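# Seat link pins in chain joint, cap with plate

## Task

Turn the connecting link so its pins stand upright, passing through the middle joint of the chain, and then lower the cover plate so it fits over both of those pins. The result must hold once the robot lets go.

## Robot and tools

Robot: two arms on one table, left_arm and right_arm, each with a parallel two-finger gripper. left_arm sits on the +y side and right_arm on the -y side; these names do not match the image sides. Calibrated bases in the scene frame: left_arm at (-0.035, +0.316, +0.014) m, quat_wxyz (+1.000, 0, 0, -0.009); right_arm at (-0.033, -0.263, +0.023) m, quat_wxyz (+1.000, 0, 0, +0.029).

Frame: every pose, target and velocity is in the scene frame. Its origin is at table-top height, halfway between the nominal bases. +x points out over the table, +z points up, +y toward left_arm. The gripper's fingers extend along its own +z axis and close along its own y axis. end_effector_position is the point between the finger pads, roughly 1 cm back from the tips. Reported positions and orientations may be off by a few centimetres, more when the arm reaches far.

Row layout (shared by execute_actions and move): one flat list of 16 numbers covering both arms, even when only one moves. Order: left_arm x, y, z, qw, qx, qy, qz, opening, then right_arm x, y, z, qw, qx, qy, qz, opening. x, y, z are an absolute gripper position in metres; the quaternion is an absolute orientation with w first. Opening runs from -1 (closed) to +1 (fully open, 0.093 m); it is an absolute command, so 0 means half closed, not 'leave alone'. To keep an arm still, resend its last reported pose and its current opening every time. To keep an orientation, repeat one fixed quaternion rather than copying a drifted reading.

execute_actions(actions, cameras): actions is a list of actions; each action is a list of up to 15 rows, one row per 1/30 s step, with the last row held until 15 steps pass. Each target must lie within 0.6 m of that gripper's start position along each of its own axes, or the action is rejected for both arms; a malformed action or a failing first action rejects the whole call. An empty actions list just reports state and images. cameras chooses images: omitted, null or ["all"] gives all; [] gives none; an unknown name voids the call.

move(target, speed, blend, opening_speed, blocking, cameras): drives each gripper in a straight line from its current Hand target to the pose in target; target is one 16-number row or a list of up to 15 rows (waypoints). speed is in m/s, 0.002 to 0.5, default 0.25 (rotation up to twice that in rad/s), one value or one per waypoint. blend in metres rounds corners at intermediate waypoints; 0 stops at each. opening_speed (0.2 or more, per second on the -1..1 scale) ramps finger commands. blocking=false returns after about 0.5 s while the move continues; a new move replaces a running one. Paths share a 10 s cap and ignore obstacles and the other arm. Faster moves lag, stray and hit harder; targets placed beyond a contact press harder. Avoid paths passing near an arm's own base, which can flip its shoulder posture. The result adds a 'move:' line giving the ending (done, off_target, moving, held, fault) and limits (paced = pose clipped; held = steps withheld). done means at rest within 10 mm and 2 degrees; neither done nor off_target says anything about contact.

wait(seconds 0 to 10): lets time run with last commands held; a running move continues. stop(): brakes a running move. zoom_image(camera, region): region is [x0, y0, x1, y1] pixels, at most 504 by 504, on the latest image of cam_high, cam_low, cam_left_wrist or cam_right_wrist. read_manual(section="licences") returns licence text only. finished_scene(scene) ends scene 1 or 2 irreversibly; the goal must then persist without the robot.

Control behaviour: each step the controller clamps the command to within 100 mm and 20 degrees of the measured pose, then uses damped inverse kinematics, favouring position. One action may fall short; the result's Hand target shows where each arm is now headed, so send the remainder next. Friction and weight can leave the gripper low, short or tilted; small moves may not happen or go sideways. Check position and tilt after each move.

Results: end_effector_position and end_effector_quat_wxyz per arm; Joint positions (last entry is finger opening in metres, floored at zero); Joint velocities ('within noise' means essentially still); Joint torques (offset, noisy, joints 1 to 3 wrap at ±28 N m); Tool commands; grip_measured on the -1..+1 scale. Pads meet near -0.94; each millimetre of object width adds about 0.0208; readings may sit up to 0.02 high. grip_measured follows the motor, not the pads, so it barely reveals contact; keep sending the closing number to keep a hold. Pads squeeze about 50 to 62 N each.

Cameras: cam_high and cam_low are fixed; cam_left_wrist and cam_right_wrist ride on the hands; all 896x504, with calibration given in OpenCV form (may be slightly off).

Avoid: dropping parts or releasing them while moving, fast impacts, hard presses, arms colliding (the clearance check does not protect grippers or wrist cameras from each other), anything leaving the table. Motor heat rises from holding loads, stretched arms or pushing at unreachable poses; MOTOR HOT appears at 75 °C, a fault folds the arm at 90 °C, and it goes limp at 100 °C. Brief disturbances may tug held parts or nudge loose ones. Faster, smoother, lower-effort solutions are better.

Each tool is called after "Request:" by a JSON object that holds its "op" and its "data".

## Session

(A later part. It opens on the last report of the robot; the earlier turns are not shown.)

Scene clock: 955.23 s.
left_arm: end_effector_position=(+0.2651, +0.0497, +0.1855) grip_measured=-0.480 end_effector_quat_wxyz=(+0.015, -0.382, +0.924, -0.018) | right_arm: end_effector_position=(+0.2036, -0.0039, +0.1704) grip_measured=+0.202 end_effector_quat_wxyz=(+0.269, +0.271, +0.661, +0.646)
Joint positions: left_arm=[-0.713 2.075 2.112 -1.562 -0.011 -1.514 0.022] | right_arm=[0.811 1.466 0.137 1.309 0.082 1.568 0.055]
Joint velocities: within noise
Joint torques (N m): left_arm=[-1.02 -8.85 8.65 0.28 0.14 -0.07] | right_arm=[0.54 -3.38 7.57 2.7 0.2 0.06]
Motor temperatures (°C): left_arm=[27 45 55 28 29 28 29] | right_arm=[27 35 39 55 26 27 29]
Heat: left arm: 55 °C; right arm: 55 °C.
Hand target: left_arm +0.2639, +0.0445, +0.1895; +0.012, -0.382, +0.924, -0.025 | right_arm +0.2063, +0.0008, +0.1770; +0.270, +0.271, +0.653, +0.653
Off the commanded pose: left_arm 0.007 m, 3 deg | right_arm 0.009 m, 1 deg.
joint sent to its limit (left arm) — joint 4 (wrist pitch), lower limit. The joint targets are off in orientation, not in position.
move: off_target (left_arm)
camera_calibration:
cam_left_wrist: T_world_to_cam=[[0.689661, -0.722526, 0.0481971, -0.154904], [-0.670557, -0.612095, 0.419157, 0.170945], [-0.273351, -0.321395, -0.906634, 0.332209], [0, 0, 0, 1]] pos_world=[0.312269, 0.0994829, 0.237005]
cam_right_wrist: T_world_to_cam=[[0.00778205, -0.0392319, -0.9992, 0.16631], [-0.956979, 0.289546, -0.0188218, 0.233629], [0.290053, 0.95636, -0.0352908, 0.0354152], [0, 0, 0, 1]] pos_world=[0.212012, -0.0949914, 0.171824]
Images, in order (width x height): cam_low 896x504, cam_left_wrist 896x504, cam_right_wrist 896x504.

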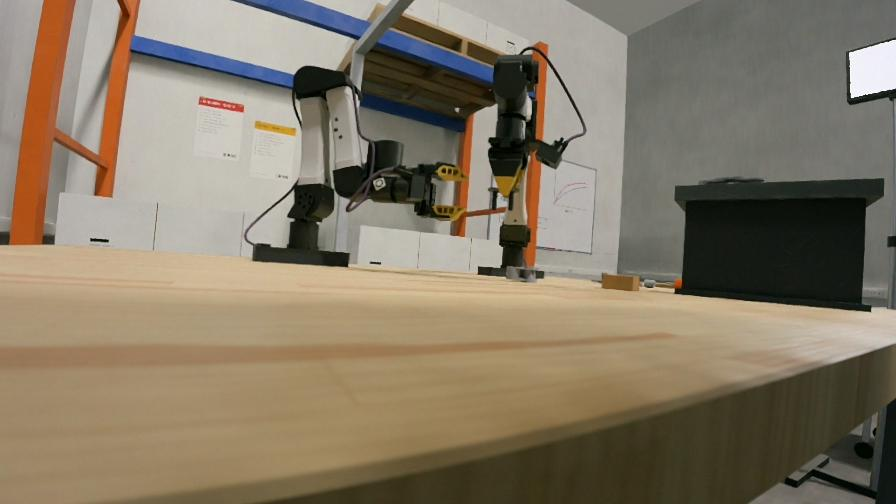

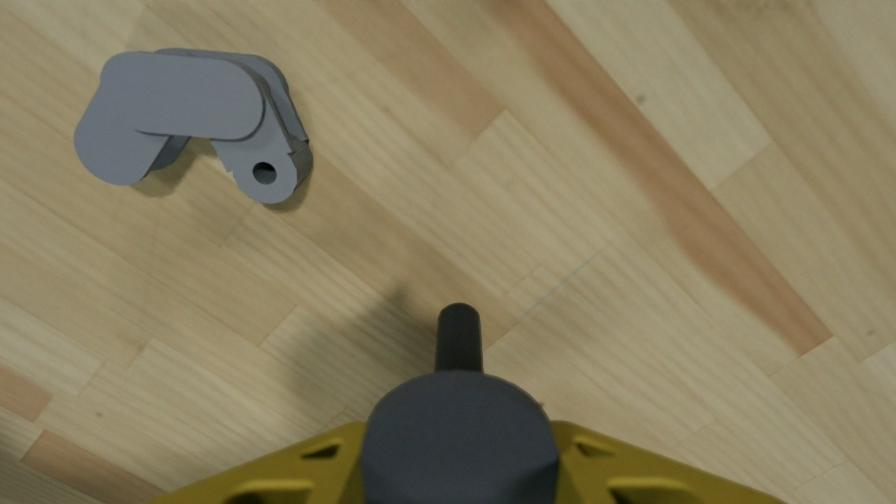

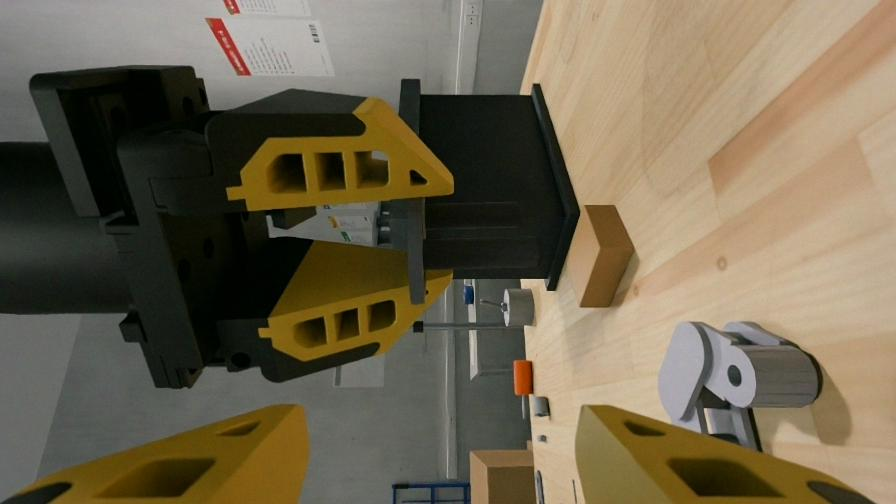

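Request:
{"op": "move", "data": {"target": [[0.2642,0.0442,0.19,0,-0.3827,0.9239,0,-0.8,0.2315,0.0135,0.1835,0.2706,0.2706,0.6533,0.6533,0.2]], "speed": 0.06, "cameras": ["cam_low","cam_right_wrist","cam_left_wrist"]}}

Request:
{"op": "zoom_image", "data": {"camera": "cam_low", "region": [420, 120, 560, 230]}}

Request:
{"op": "zoom_image", "data": {"camera": "cam_right_wrist", "region": [300, 180, 620, 504]}}

Scene clock: 1009.27 s.
left_arm: end_effector_position=(+0.2623, +0.0457, +0.1842) grip_measured=-0.480 end_effector_quat_wxyz=(+0.016, -0.376, +0.926, -0.017) | right_arm: end_effector_position=(+0.2273, +0.0103, +0.1815) grip_measured=+0.202 end_effector_quat_wxyz=(+0.273, +0.271, +0.654, +0.652)
Joint positions: left_arm=[-0.726 2.079 2.113 -1.561 -0.014 -1.515 0.022] | right_arm=[0.774 1.528 0.244 1.282 0.05 1.568 0.055]
Joint velocities: within noise
Joint torques (N m): left_arm=[0.24 -9.26 8.64 0.27 0.17 -0.06] | right_arm=[-0.8 -4.03 7.66 2.46 0.01 0.1]
Motor temperatures (°C): left_arm=[27 44 57 27 29 28 30] | right_arm=[27 34 38 54 26 27 29]
Heat: left arm: 57 °C; right arm: 54 °C.
Hand target: left_arm +0.2640, +0.0444, +0.1896; +0.012, -0.382, +0.924, -0.026 | right_arm +0.2314, +0.0134, +0.1835; +0.271, +0.271, +0.653, +0.653
Off the commanded pose: left_arm 0.006 m, 3 deg | right_arm 0.006 m, 0 deg.
joint sent to its limit (left arm) — joint 4 (wrist pitch), lower limit. The joint targets are off in orientation, not in position.
move: off_target (left_arm)
camera_calibration:
cam_left_wrist: T_world_to_cam=[[0.680607, -0.731246, 0.0453135, -0.152441], [-0.678161, -0.605378, 0.416672, 0.169301], [-0.277258, -0.314319, -0.907927, 0.329919], [0, 0, 0, 1]] pos_world=[0.310038, 0.0947194, 0.235906]
cam_right_wrist: T_world_to_cam=[[0.0193877, -0.0253291, -0.999491, 0.175066], [-0.954928, 0.295695, -0.0260168, 0.253162], [0.296204, 0.954947, -0.0184546, 0.0109215], [0, 0, 0, 1]] pos_world=[0.235122, -0.080854, 0.181765]
Images, in order (width x height): cam_low 896x504, cam_left_wrist 896x504, cam_right_wrist 896x504.

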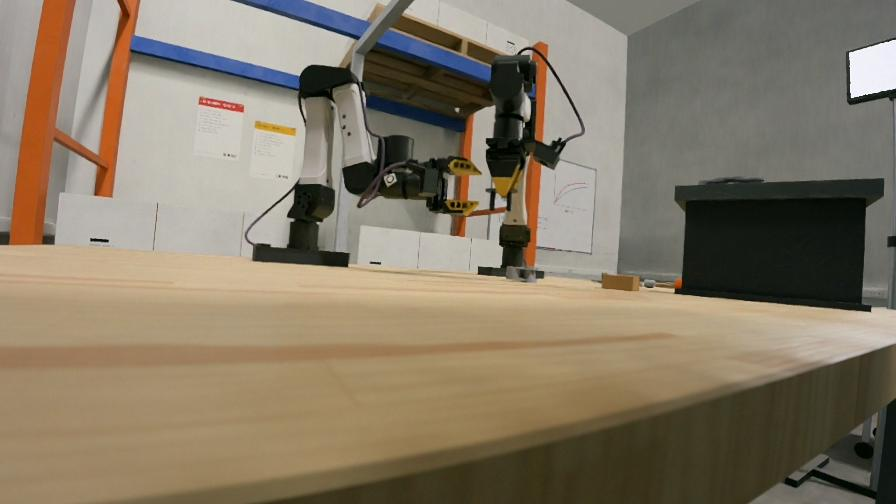

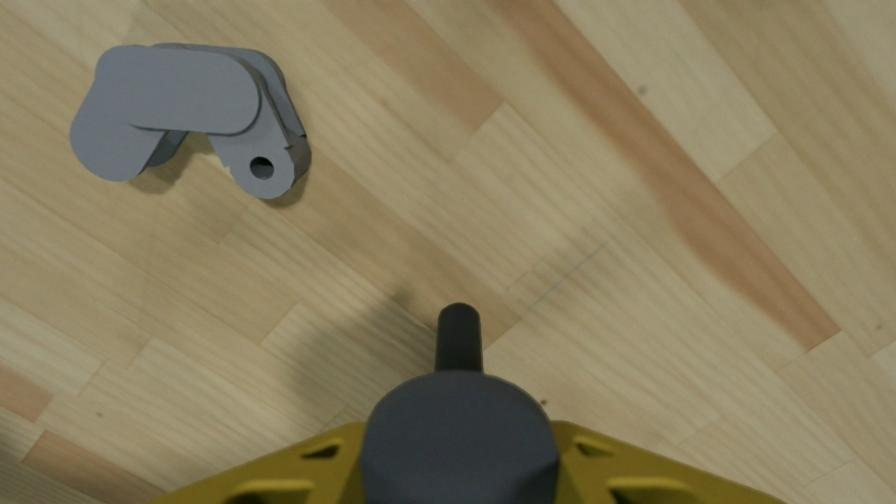

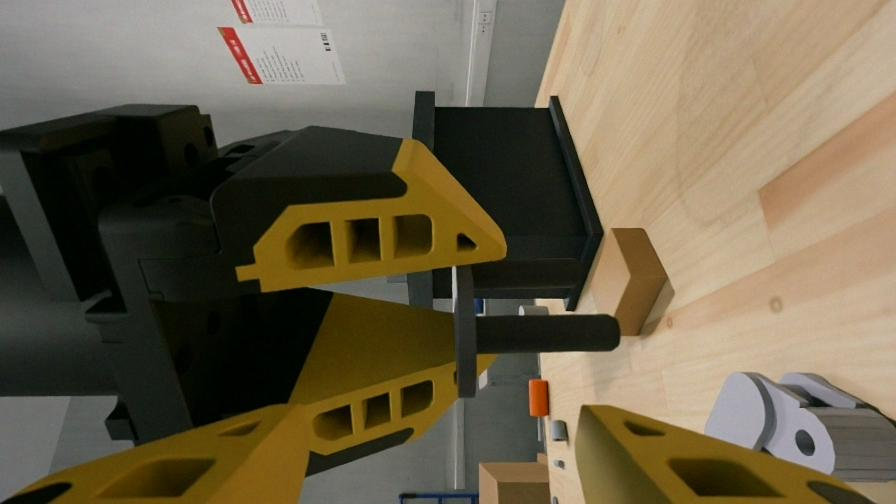

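Scaled by 3.600 from the camera's 896x504 image, which has a finer 1280x720 frame.

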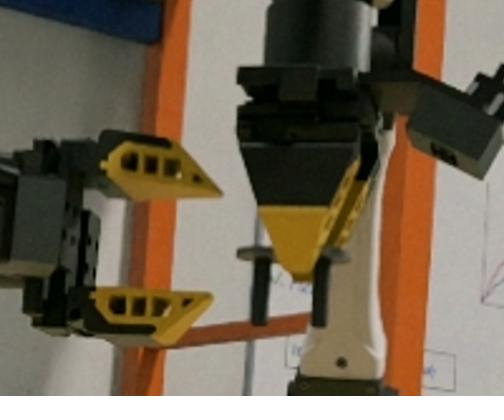

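Scaled by 1.556 from the camera's 896x504 image, which has a finer 1280x720 frame.

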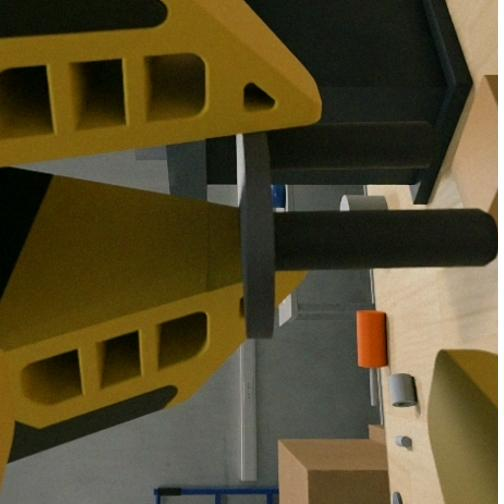

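Request:
{"op": "move", "data": {"target": [[0.2642,0.0442,0.19,0,-0.3827,0.9239,0,-0.8,0.2385,0.0185,0.177,0.2706,0.2706,0.6533,0.6533,0.2]], "speed": 0.05, "cameras": ["cam_low","cam_right_wrist"]}}

Request:
{"op": "zoom_image", "data": {"camera": "cam_low", "region": [420, 120, 560, 230]}}

Request:
{"op": "zoom_image", "data": {"camera": "cam_right_wrist", "region": [300, 180, 620, 504]}}

Scene clock: 1035.57 s.
left_arm: end_effector_position=(+0.2622, +0.0458, +0.1842) grip_measured=-0.480 end_effector_quat_wxyz=(+0.016, -0.376, +0.926, -0.016) | right_arm: end_effector_position=(+0.2339, +0.0153, +0.1714) grip_measured=+0.202 end_effector_quat_wxyz=(+0.270, +0.273, +0.659, +0.646)
Joint positions: left_arm=[-0.726 2.079 2.113 -1.562 -0.014 -1.515 0.022] | right_arm=[0.766 1.602 0.266 1.318 0.042 1.568 0.055]
Joint velocities: within noise
Joint torques (N m): left_arm=[0.21 -9.29 8.58 0.27 0.18 -0.06] | right_arm=[-0.98 -4.46 7.45 2.66 -0.01 0.12]
Motor temperatures (°C): left_arm=[27 45 57 27 29 28 30] | right_arm=[27 34 38 55 26 27 29]
Heat: left arm: 57 °C; right arm: 55 °C.
Hand target: left_arm +0.2640, +0.0444, +0.1896; +0.012, -0.382, +0.924, -0.025 | right_arm +0.2383, +0.0183, +0.1769; +0.271, +0.271, +0.653, +0.653
Off the commanded pose: left_arm 0.006 m, 3 deg | right_arm 0.008 m, 1 deg.
joint sent to its limit (left arm) — joint 4 (wrist pitch), lower limit. The joint targets are off in orientation, not in position.
move: off_target (left_arm)
camera_calibration:
cam_right_wrist: T_world_to_cam=[[0.0082645, -0.0373391, -0.999268, 0.167715], [-0.955404, 0.294696, -0.0189135, 0.256633], [0.295187, 0.954861, -0.0332384, 0.00682417], [0, 0, 0, 1]] pos_world=[0.241787, -0.0758825, 0.172673]
Images, in order (width x height): cam_low 896x504, cam_right_wrist 896x504.

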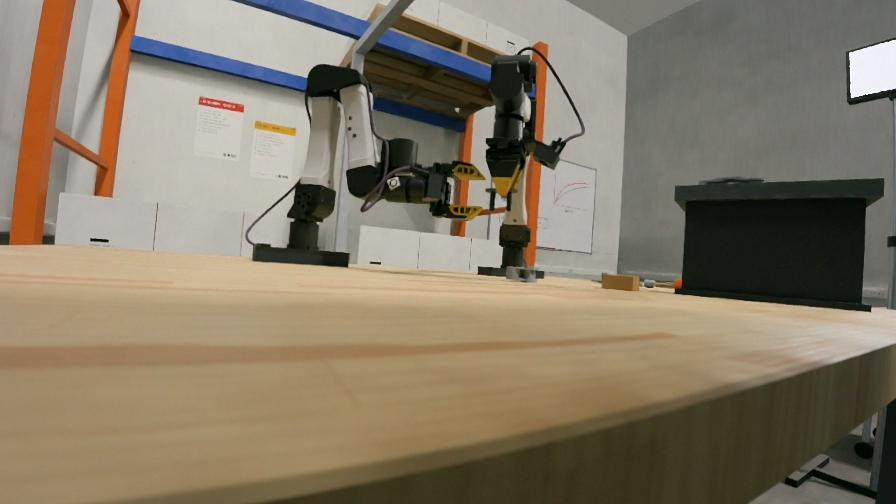

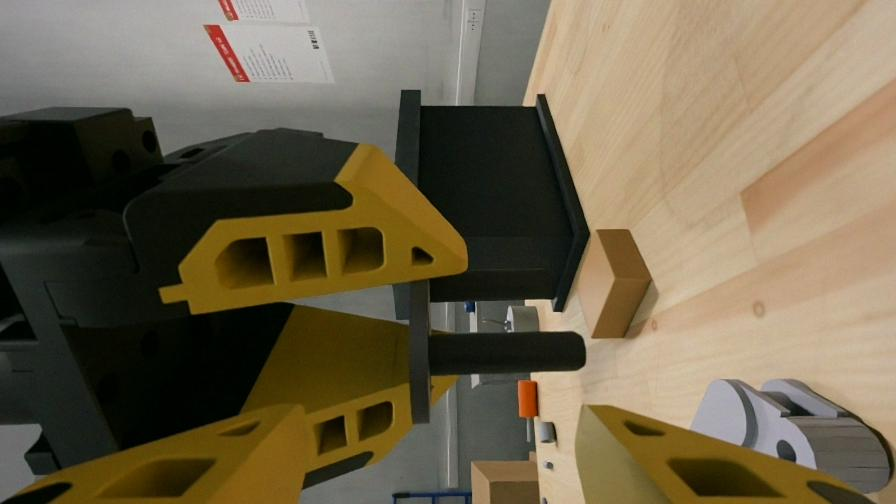

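Scaled by 3.600 from the camera's 896x504 image, which has a finer 1280x720 frame.

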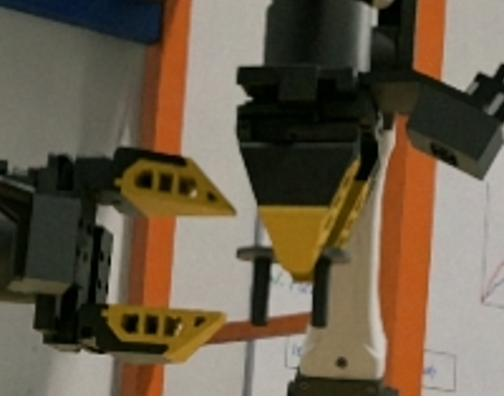

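Scaled by 1.556 from the camera's 896x504 image, which has a finer 1280x720 frame.

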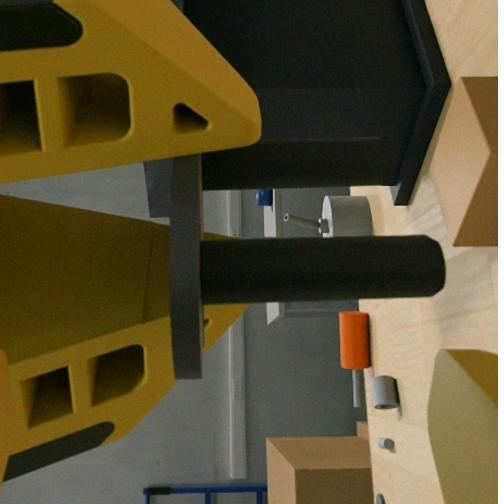

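Request:
{"op": "move", "data": {"target": [[0.2642,0.0442,0.19,0,-0.3827,0.9239,0,-0.8,0.2415,0.0208,0.183,0.2706,0.2706,0.6533,0.6533,0.2]], "speed": 0.05, "cameras": ["cam_low","cam_right_wrist"]}}

Request:
{"op": "zoom_image", "data": {"camera": "cam_low", "region": [420, 120, 560, 230]}}

Request:
{"op": "zoom_image", "data": {"camera": "cam_right_wrist", "region": [300, 180, 620, 504]}}

Scene clock: 1048.60 s.
left_arm: end_effector_position=(+0.2622, +0.0458, +0.1842) grip_measured=-0.480 end_effector_quat_wxyz=(+0.016, -0.376, +0.926, -0.016) | right_arm: end_effector_position=(+0.2368, +0.0191, +0.1721) grip_measured=+0.202 end_effector_quat_wxyz=(+0.268, +0.273, +0.662, +0.644)
Joint positions: left_arm=[-0.726 2.079 2.113 -1.562 -0.014 -1.515 0.022] | right_arm=[0.766 1.602 0.288 1.288 0.039 1.568 0.055]
Joint velocities: within noise
Joint torques (N m): left_arm=[0.25 -9.16 8.62 0.26 0.17 -0.05] | right_arm=[-1.21 -6.76 7.64 2.53 -0.04 0.06]
Motor temperatures (°C): left_arm=[27 45 57 26 29 28 30] | right_arm=[27 34 38 56 26 27 29]
Heat: left arm: 57 °C; right arm: 56 °C.
Hand target: left_arm +0.2640, +0.0444, +0.1896; +0.012, -0.382, +0.924, -0.025 | right_arm +0.2413, +0.0206, +0.1831; +0.271, +0.270, +0.653, +0.653
Off the commanded pose: left_arm 0.006 m, 3 deg | right_arm 0.012 m, 2 deg.
joint sent to its limit (left arm) — joint 4 (wrist pitch), lower limit. The joint targets are off in orientation, not in position.
move: off_target (left_arm, right_arm)
camera_calibration:
cam_right_wrist: T_world_to_cam=[[0.00289344, -0.0431602, -0.999064, 0.169803], [-0.956281, 0.292044, -0.015386, 0.257977], [0.292435, 0.95543, -0.0404283, 0.00417999], [0, 0, 0, 1]] pos_world=[0.244985, -0.0720056, 0.173782]
Images, in order (width x height): cam_low 896x504, cam_right_wrist 896x504.

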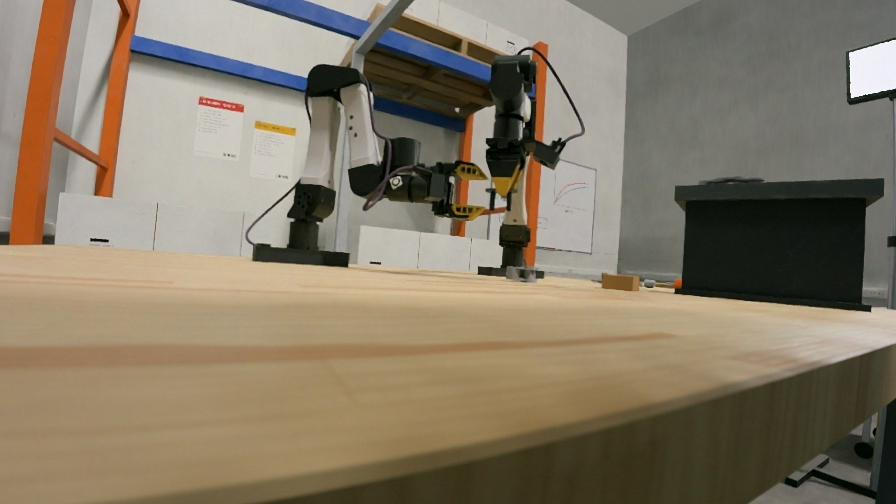

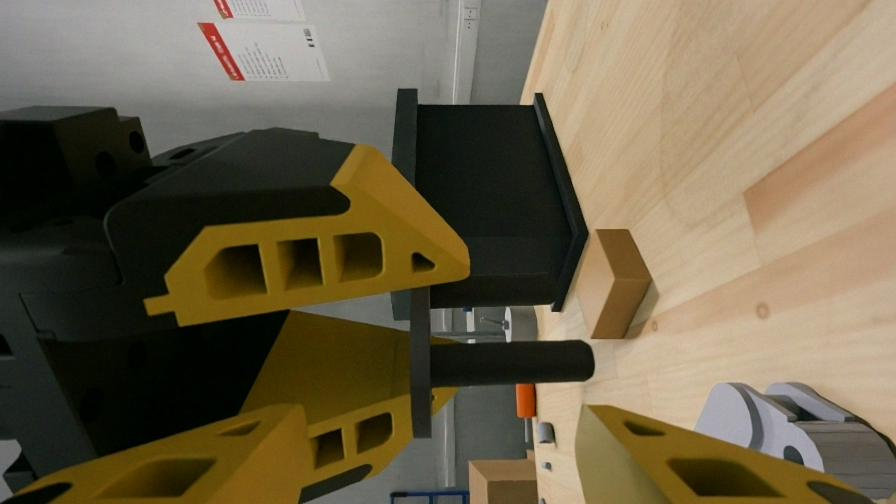

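Scaled by 3.600 from the camera's 896x504 image, which has a finer 1280x720 frame.

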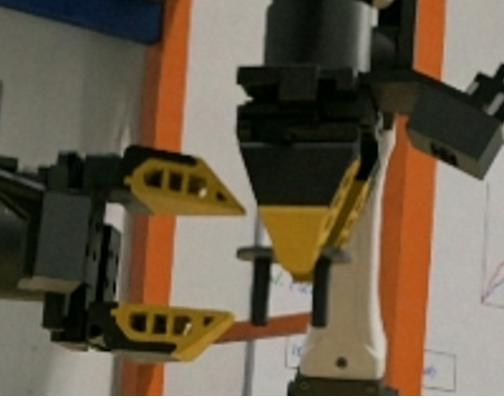

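Scaled by 1.556 from the camera's 896x504 image, which has a finer 1280x720 frame.

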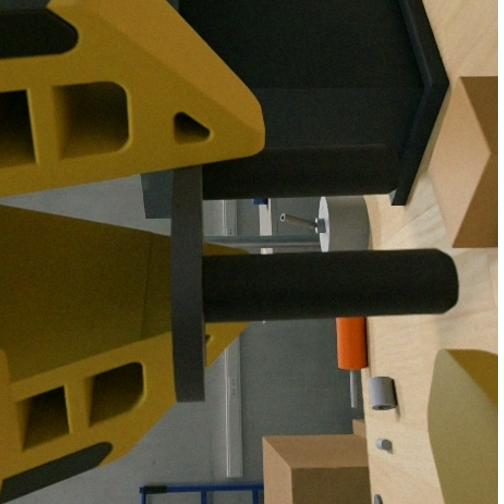

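Request:
{"op": "move", "data": {"target": [[0.2642,0.0442,0.19,0,-0.3827,0.9239,0,-0.8,0.243,0.0222,0.187,0.2706,0.2706,0.6533,0.6533,0.2]], "speed": 0.05, "cameras": ["cam_low","cam_right_wrist"]}}

Request:
{"op": "zoom_image", "data": {"camera": "cam_low", "region": [420, 120, 560, 230]}}

Request:
{"op": "zoom_image", "data": {"camera": "cam_right_wrist", "region": [300, 180, 620, 504]}}

Scene clock: 1056.63 s.
left_arm: end_effector_position=(+0.2622, +0.0458, +0.1842) grip_measured=-0.480 end_effector_quat_wxyz=(+0.016, -0.376, +0.926, -0.016) | right_arm: end_effector_position=(+0.2392, +0.0200, +0.1740) grip_measured=+0.202 end_effector_quat_wxyz=(+0.269, +0.274, +0.664, +0.642)
Joint positions: left_arm=[-0.726 2.079 2.113 -1.562 -0.014 -1.515 0.022] | right_arm=[0.763 1.59 0.301 1.258 0.039 1.568 0.055]
Joint velocities: within noise
Joint torques (N m): left_arm=[0.27 -9.31 8.57 0.26 0.16 -0.06] | right_arm=[-0.96 -7.31 7.72 2.5 0.02 0.06]
Motor temperatures (°C): left_arm=[27 45 57 26 29 28 30] | right_arm=[27 34 39 55 26 27 29]
Heat: left arm: 57 °C; right arm: 55 °C.
Hand target: left_arm +0.2640, +0.0444, +0.1896; +0.012, -0.382, +0.924, -0.025 | right_arm +0.2428, +0.0220, +0.1870; +0.271, +0.270, +0.653, +0.653
Off the commanded pose: left_arm 0.006 m, 3 deg | right_arm 0.014 m, 2 deg.
joint sent to its limit (left arm) — joint 4 (wrist pitch), lower limit. The joint targets are off in orientation, not in position.
move: off_target (left_arm, right_arm)
camera_calibration:
cam_right_wrist: T_world_to_cam=[[-0.000604138, -0.0467877, -0.998905, 0.172643], [-0.955546, 0.294545, -0.0132183, 0.25942], [0.294841, 0.954492, -0.0448858, 0.00291219], [0, 0, 0, 1]] pos_world=[0.247133, -0.0711129, 0.176014]
Images, in order (width x height): cam_low 896x504, cam_right_wrist 896x504.

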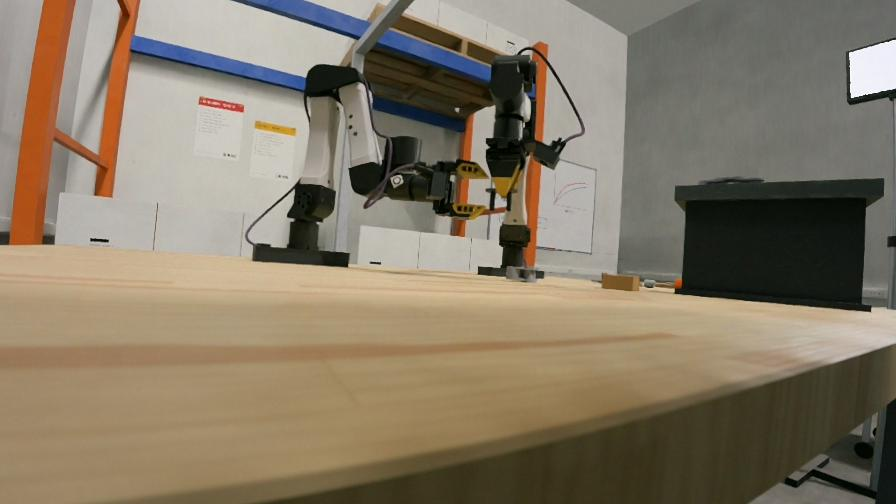

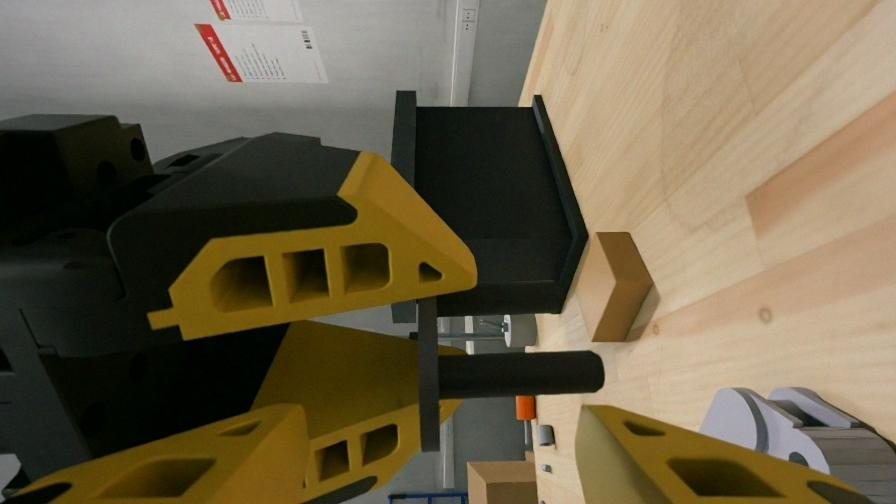

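Scaled by 3.600 from the camera's 896x504 image, which has a finer 1280x720 frame.

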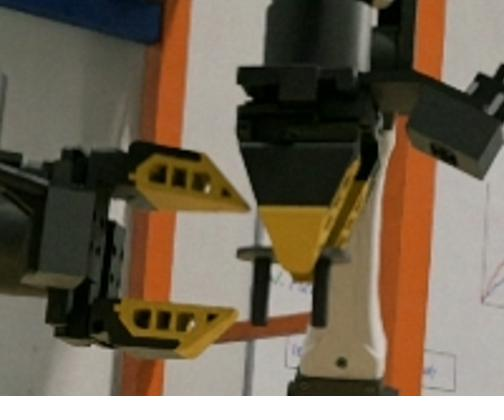

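Scaled by 1.556 from the camera's 896x504 image, which has a finer 1280x720 frame.

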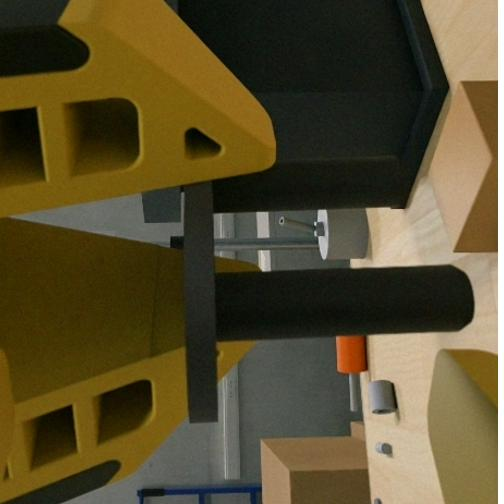

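Request:
{"op": "move", "data": {"target": [[0.2642,0.0442,0.19,0,-0.3827,0.9239,0,-0.8,0.2427,0.0218,0.1905,0.2706,0.2706,0.6533,0.6533,0.2]], "speed": 0.05, "cameras": ["cam_low","cam_right_wrist"]}}

Request:
{"op": "zoom_image", "data": {"camera": "cam_right_wrist", "region": [300, 180, 620, 504]}}

Scene clock: 1077.60 s.
left_arm: end_effector_position=(+0.2622, +0.0458, +0.1842) grip_measured=-0.480 end_effector_quat_wxyz=(+0.016, -0.376, +0.926, -0.016) | right_arm: end_effector_position=(+0.2384, +0.0193, +0.1763) grip_measured=+0.202 end_effector_quat_wxyz=(+0.268, +0.274, +0.665, +0.641)
Joint positions: left_arm=[-0.726 2.079 2.113 -1.562 -0.014 -1.515 0.022] | right_arm=[0.763 1.567 0.301 1.232 0.038 1.568 0.055]
Joint velocities: within noise
Joint torques (N m): left_arm=[0.23 -9.28 8.58 0.26 0.17 -0.07] | right_arm=[-0.84 -7.17 8.2 2.5 -0.04 0.07]
Motor temperatures (°C): left_arm=[27 45 57 26 29 28 30] | right_arm=[27 36 39 56 26 27 29]
Heat: left arm: 57 °C; right arm: 56 °C.
Hand target: left_arm +0.2640, +0.0444, +0.1896; +0.012, -0.382, +0.924, -0.025 | right_arm +0.2424, +0.0215, +0.1906; +0.271, +0.270, +0.653, +0.653
Off the commanded pose: left_arm 0.006 m, 3 deg | right_arm 0.015 m, 2 deg.
joint sent to its limit (left arm) — joint 4 (wrist pitch), lower limit. The joint targets are off in orientation, not in position.
move: off_target (left_arm, right_arm)
camera_calibration:
cam_right_wrist: T_world_to_cam=[[-0.00267163, -0.0490114, -0.998795, 0.175414], [-0.955685, 0.294153, -0.0118779, 0.258713], [0.29438, 0.954501, -0.0476253, 0.00457871], [0, 0, 0, 1]] pos_world=[0.246369, -0.0718743, 0.178494]
Images, in order (width x height): cam_low 896x504, cam_right_wrist 896x504.

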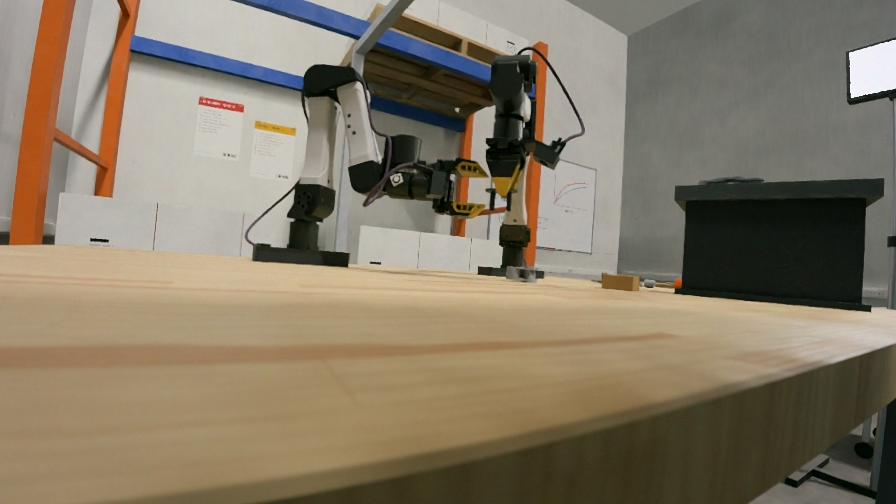

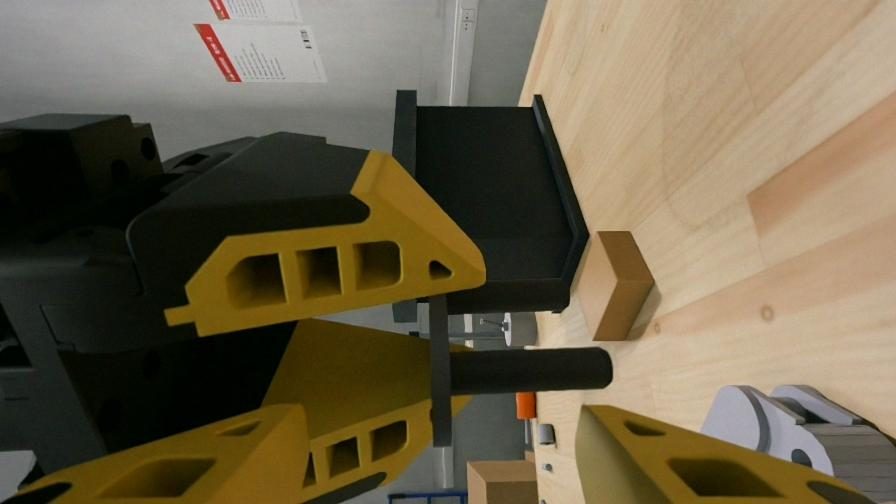

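Scaled by 1.556 from the camera's 896x504 image, which has a finer 1280x720 frame.

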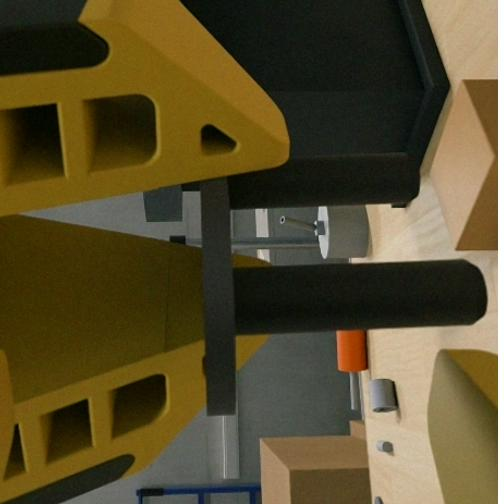

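Request:
{"op": "move", "data": {"target": [[0.2642,0.0442,0.19,0,-0.3827,0.9239,0,-0.8,0.2427,0.0218,0.1905,0.2706,0.2706,0.6533,0.6533,-0.75]], "opening_speed": 0.5, "cameras": ["cam_low","cam_right_wrist"]}}

Request:
{"op": "zoom_image", "data": {"camera": "cam_right_wrist", "region": [300, 180, 620, 504]}}

Request:
{"op": "zoom_image", "data": {"camera": "cam_low", "region": [420, 120, 560, 230]}}

Scene clock: 1096.77 s.
left_arm: end_effector_position=(+0.2622, +0.0458, +0.1842) grip_measured=-0.480 end_effector_quat_wxyz=(+0.016, -0.376, +0.926, -0.016) | right_arm: end_effector_position=(+0.2384, +0.0193, +0.1760) grip_measured=-0.747 end_effector_quat_wxyz=(+0.268, +0.274, +0.665, +0.641)
Joint positions: left_arm=[-0.726 2.079 2.113 -1.562 -0.014 -1.515 0.022] | right_arm=[0.763 1.567 0.301 1.231 0.038 1.568 0.009]
Joint velocities: within noise
Joint torques (N m): left_arm=[0.27 -9.2 8.64 0.25 0.17 -0.06] | right_arm=[-0.99 -7.05 8.05 2.55 -0.02 0.06]
Motor temperatures (°C): left_arm=[27 45 57 26 29 28 30] | right_arm=[27 37 39 57 26 27 29]
Heat: left arm: 57 °C; right arm: 57 °C.
Hand target: left_arm +0.2640, +0.0444, +0.1896; +0.012, -0.382, +0.924, -0.025 | right_arm +0.2424, +0.0215, +0.1906; +0.271, +0.270, +0.653, +0.653
Off the commanded pose: left_arm 0.006 m, 3 deg | right_arm 0.015 m, 2 deg.
joint sent to its limit (left arm) — joint 4 (wrist pitch), lower limit. The joint targets are off in orientation, not in position.
move: off_target (left_arm, right_arm)
camera_calibration:
cam_right_wrist: T_world_to_cam=[[-0.00344117, -0.0498403, -0.998751, 0.175331], [-0.955806, 0.293779, -0.0113671, 0.258595], [0.293979, 0.954573, -0.0486486, 0.0048186], [0, 0, 0, 1]] pos_world=[0.246354, -0.071831, 0.178286]
Images, in order (width x height): cam_low 896x504, cam_right_wrist 896x504.

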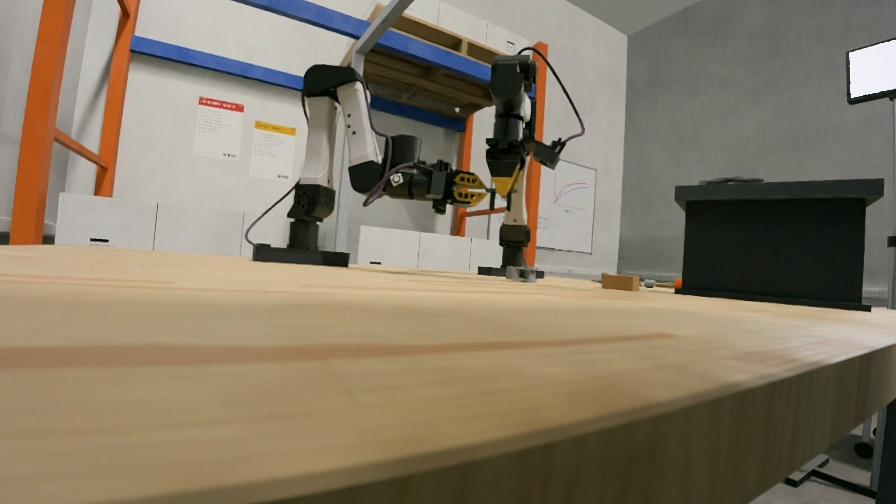

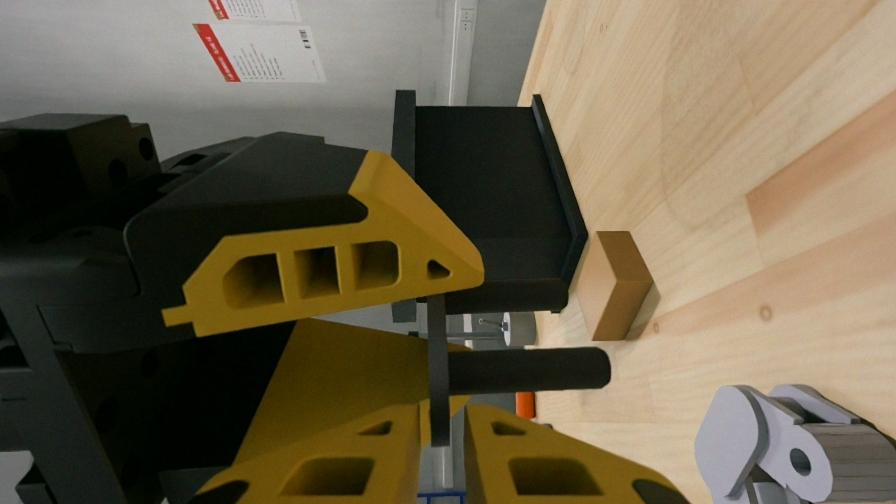

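Scaled by 1.556 from the camera's 896x504 image, which has a finer 1280x720 frame.

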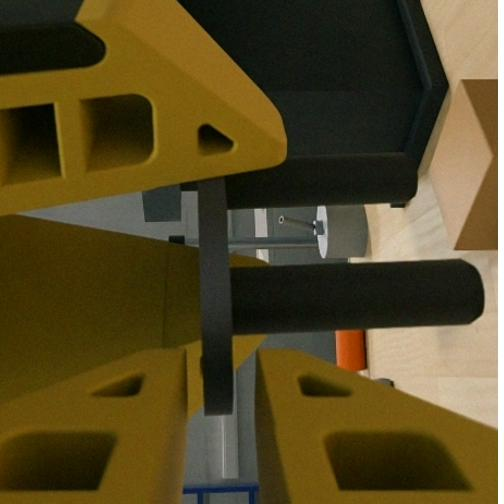

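Scaled by 3.600 from the camera's 896x504 image, which has a finer 1280x720 frame.

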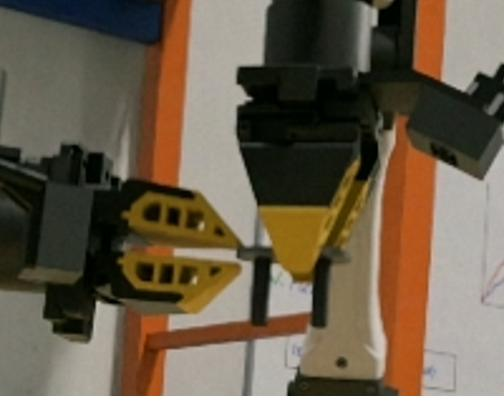

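Request:
{"op": "move", "data": {"target": [[0.2642,0.0442,0.19,0,-0.3827,0.9239,0,-0.8,0.2427,0.0218,0.1905,0.2706,0.2706,0.6533,0.6533,-1]], "opening_speed": 0.4, "cameras": ["cam_low","cam_right_wrist","cam_left_wrist"]}}

Request:
{"op": "zoom_image", "data": {"camera": "cam_right_wrist", "region": [300, 180, 620, 504]}}

Scene clock: 1104.30 s.
left_arm: end_effector_position=(+0.2622, +0.0458, +0.1842) grip_measured=-0.480 end_effector_quat_wxyz=(+0.016, -0.376, +0.926, -0.016) | right_arm: end_effector_position=(+0.2385, +0.0194, +0.1764) grip_measured=-0.976 end_effector_quat_wxyz=(+0.268, +0.274, +0.665, +0.641)
Joint positions: left_arm=[-0.726 2.079 2.113 -1.562 -0.014 -1.515 0.022] | right_arm=[0.763 1.566 0.302 1.23 0.038 1.568 0]
Joint velocities: within noise
Joint torques (N m): left_arm=[0.29 -9.28 8.57 0.27 0.16 -0.05] | right_arm=[-1.01 -6.82 8.08 2.52 -0.02 0.09]
Motor temperatures (°C): left_arm=[27 45 57 26 29 28 30] | right_arm=[27 38 39 57 26 27 29]
Heat: left arm: 57 °C; right arm: 57 °C.
Hand target: left_arm +0.2640, +0.0444, +0.1896; +0.012, -0.382, +0.924, -0.025 | right_arm +0.2424, +0.0215, +0.1905; +0.271, +0.270, +0.653, +0.653
Off the commanded pose: left_arm 0.006 m, 3 deg | right_arm 0.015 m, 2 deg.
joint sent to its limit (left arm) — joint 4 (wrist pitch), lower limit. The joint targets are off in orientation, not in position.
move: off_target (left_arm, right_arm)
camera_calibration:
cam_left_wrist: T_world_to_cam=[[0.68062, -0.731258, 0.0449335, -0.152281], [-0.678044, -0.605486, 0.416706, 0.169263], [-0.277513, -0.314085, -0.90793, 0.329972], [0, 0, 0, 1]] pos_world=[0.309985, 0.0947686, 0.235902]
cam_right_wrist: T_world_to_cam=[[-0.00292206, -0.0492824, -0.998781, 0.17559], [-0.9558, 0.293785, -0.0116998, 0.258715], [0.294004, 0.9546, -0.0479626, 0.00458925], [0, 0, 0, 1]] pos_world=[0.246444, -0.0717341, 0.178623]
Images, in order (width x height): cam_low 896x504, cam_left_wrist 896x504, cam_right_wrist 896x504.

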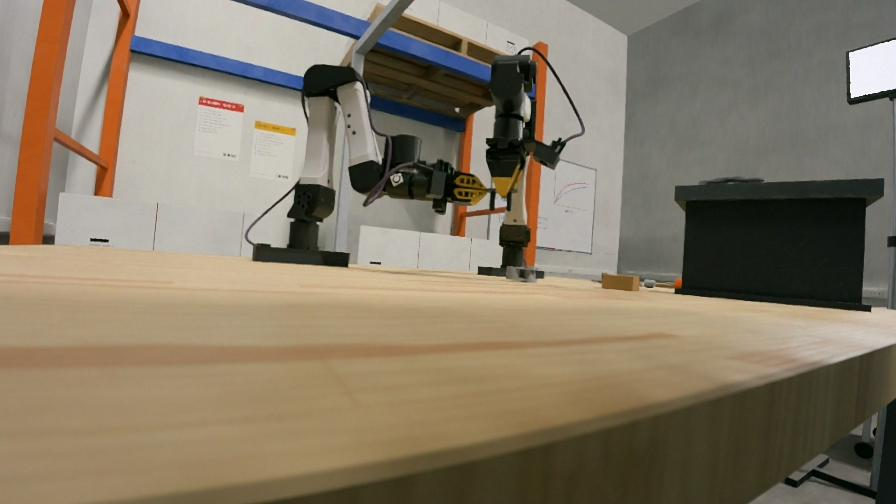

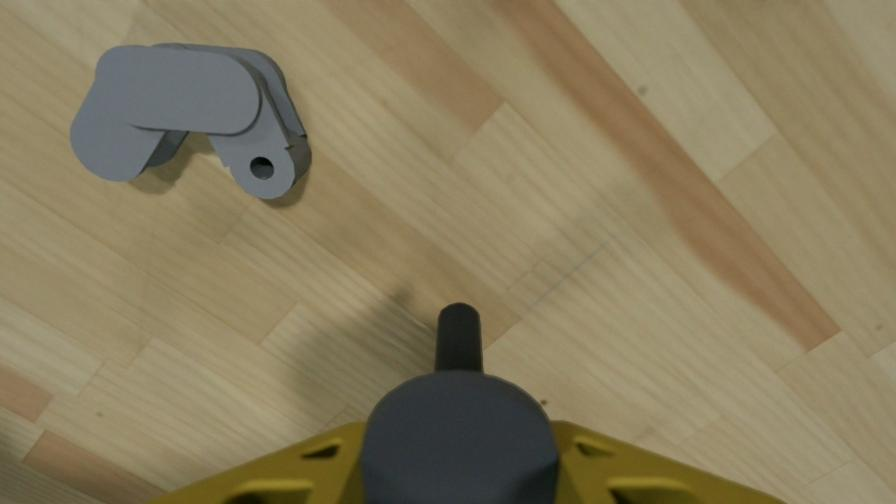

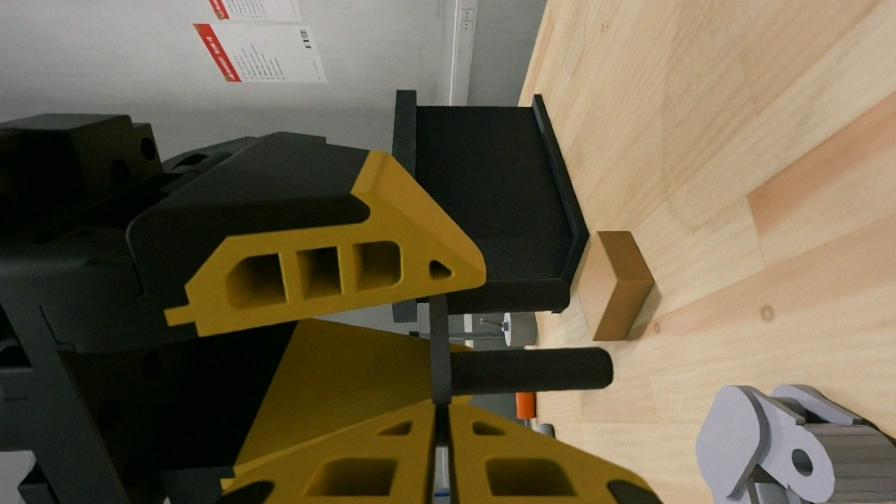

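Scaled by 1.556 from the camera's 896x504 image, which has a finer 1280x720 frame.

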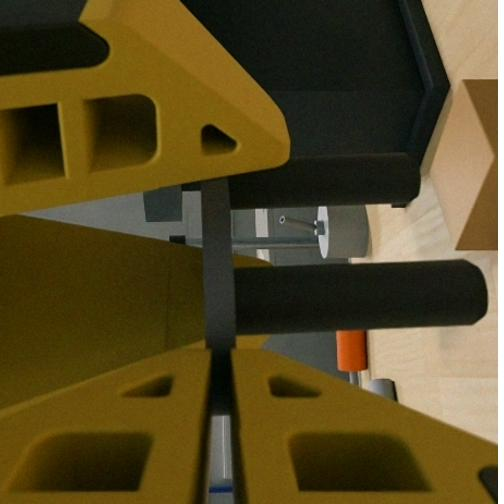

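Request:
{"op": "move", "data": {"target": [[0.2642,0.0442,0.19,0,-0.3827,0.9239,0,0.2,0.2427,0.0218,0.1905,0.2706,0.2706,0.6533,0.6533,-1]], "opening_speed": 0.4, "cameras": ["cam_low","cam_right_wrist","cam_left_wrist"]}}

Scene clock: 1113.67 s.
left_arm: end_effector_position=(+0.2621, +0.0458, +0.1842) grip_measured=+0.198 end_effector_quat_wxyz=(+0.015, -0.376, +0.926, -0.016) | right_arm: end_effector_position=(+0.2386, +0.0196, +0.1750) grip_measured=-0.980 end_effector_quat_wxyz=(+0.267, +0.275, +0.667, +0.639)
Joint positions: left_arm=[-0.726 2.079 2.113 -1.562 -0.014 -1.515 0.055] | right_arm=[0.763 1.566 0.303 1.222 0.038 1.568 0]
Joint velocities: within noise
Joint torques (N m): left_arm=[0.27 -9.31 8.59 0.26 0.16 -0.06] | right_arm=[-1.02 -6.99 7.9 2.65 -0.04 0.08]
Motor temperatures (°C): left_arm=[27 45 57 26 29 28 30] | right_arm=[27 38 40 57 26 27 29]
Heat: left arm: 57 °C; right arm: 57 °C.
Hand target: left_arm +0.2640, +0.0444, +0.1896; +0.012, -0.382, +0.924, -0.025 | right_arm +0.2424, +0.0215, +0.1905; +0.271, +0.271, +0.653, +0.653
Off the commanded pose: left_arm 0.006 m, 3 deg | right_arm 0.016 m, 2 deg.
joint sent to its limit (left arm) — joint 4 (wrist pitch), lower limit. The joint targets are off in orientation, not in position.
move: off_target (left_arm, right_arm)
camera_calibration:
cam_left_wrist: T_world_to_cam=[[0.680632, -0.731268, 0.044583, -0.152132], [-0.677829, -0.605465, 0.417084, 0.169072], [-0.278007, -0.3141, -0.907774, 0.330043], [0, 0, 0, 1]] pos_world=[0.309902, 0.0947842, 0.23587]
cam_right_wrist: T_world_to_cam=[[-0.00760347, -0.0537537, -0.998525, 0.175392], [-0.955843, 0.293754, -0.00853523, 0.258274], [0.293779, 0.954369, -0.0536137, 0.00532862], [0, 0, 0, 1]] pos_world=[0.246637, -0.0715263, 0.177623]
Images, in order (width x height): cam_low 896x504, cam_left_wrist 896x504, cam_right_wrist 896x504.

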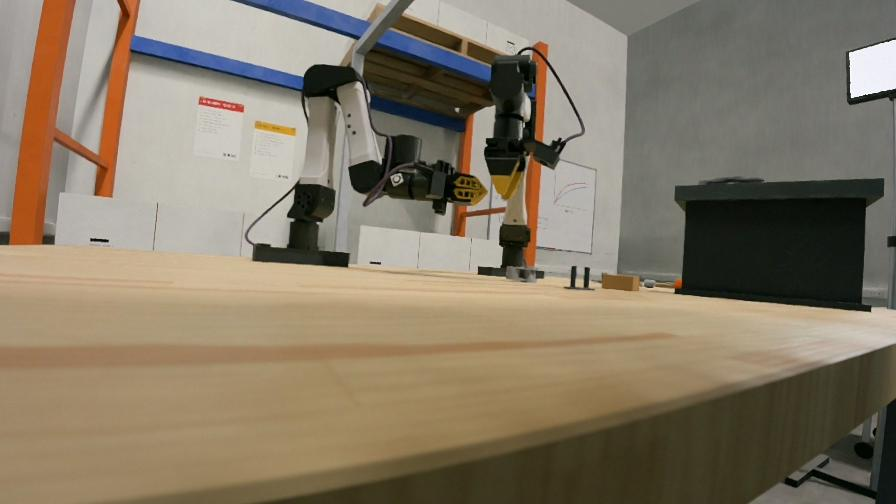

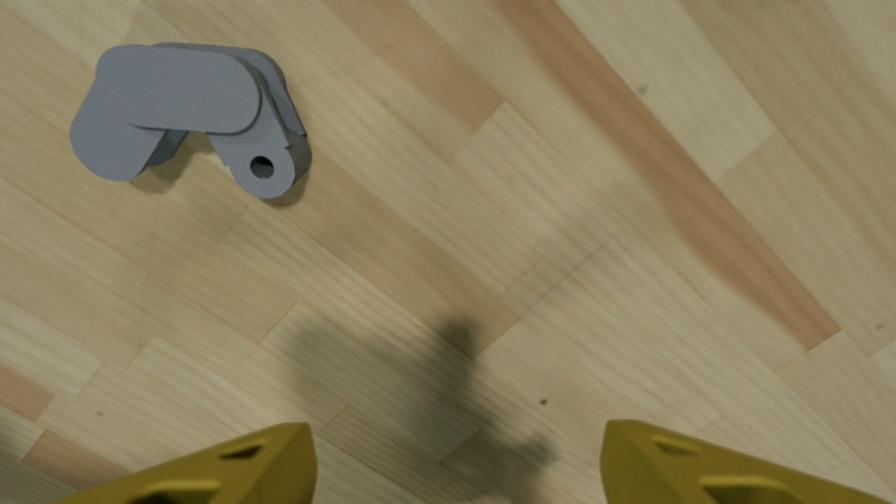

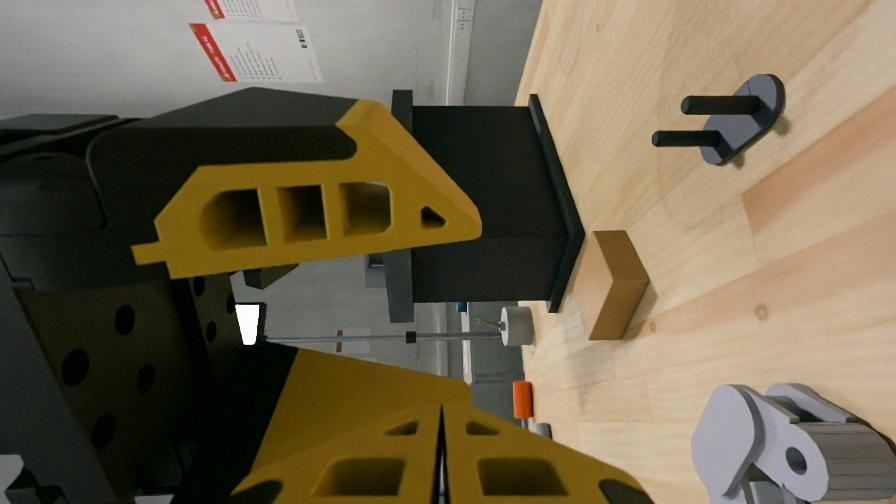

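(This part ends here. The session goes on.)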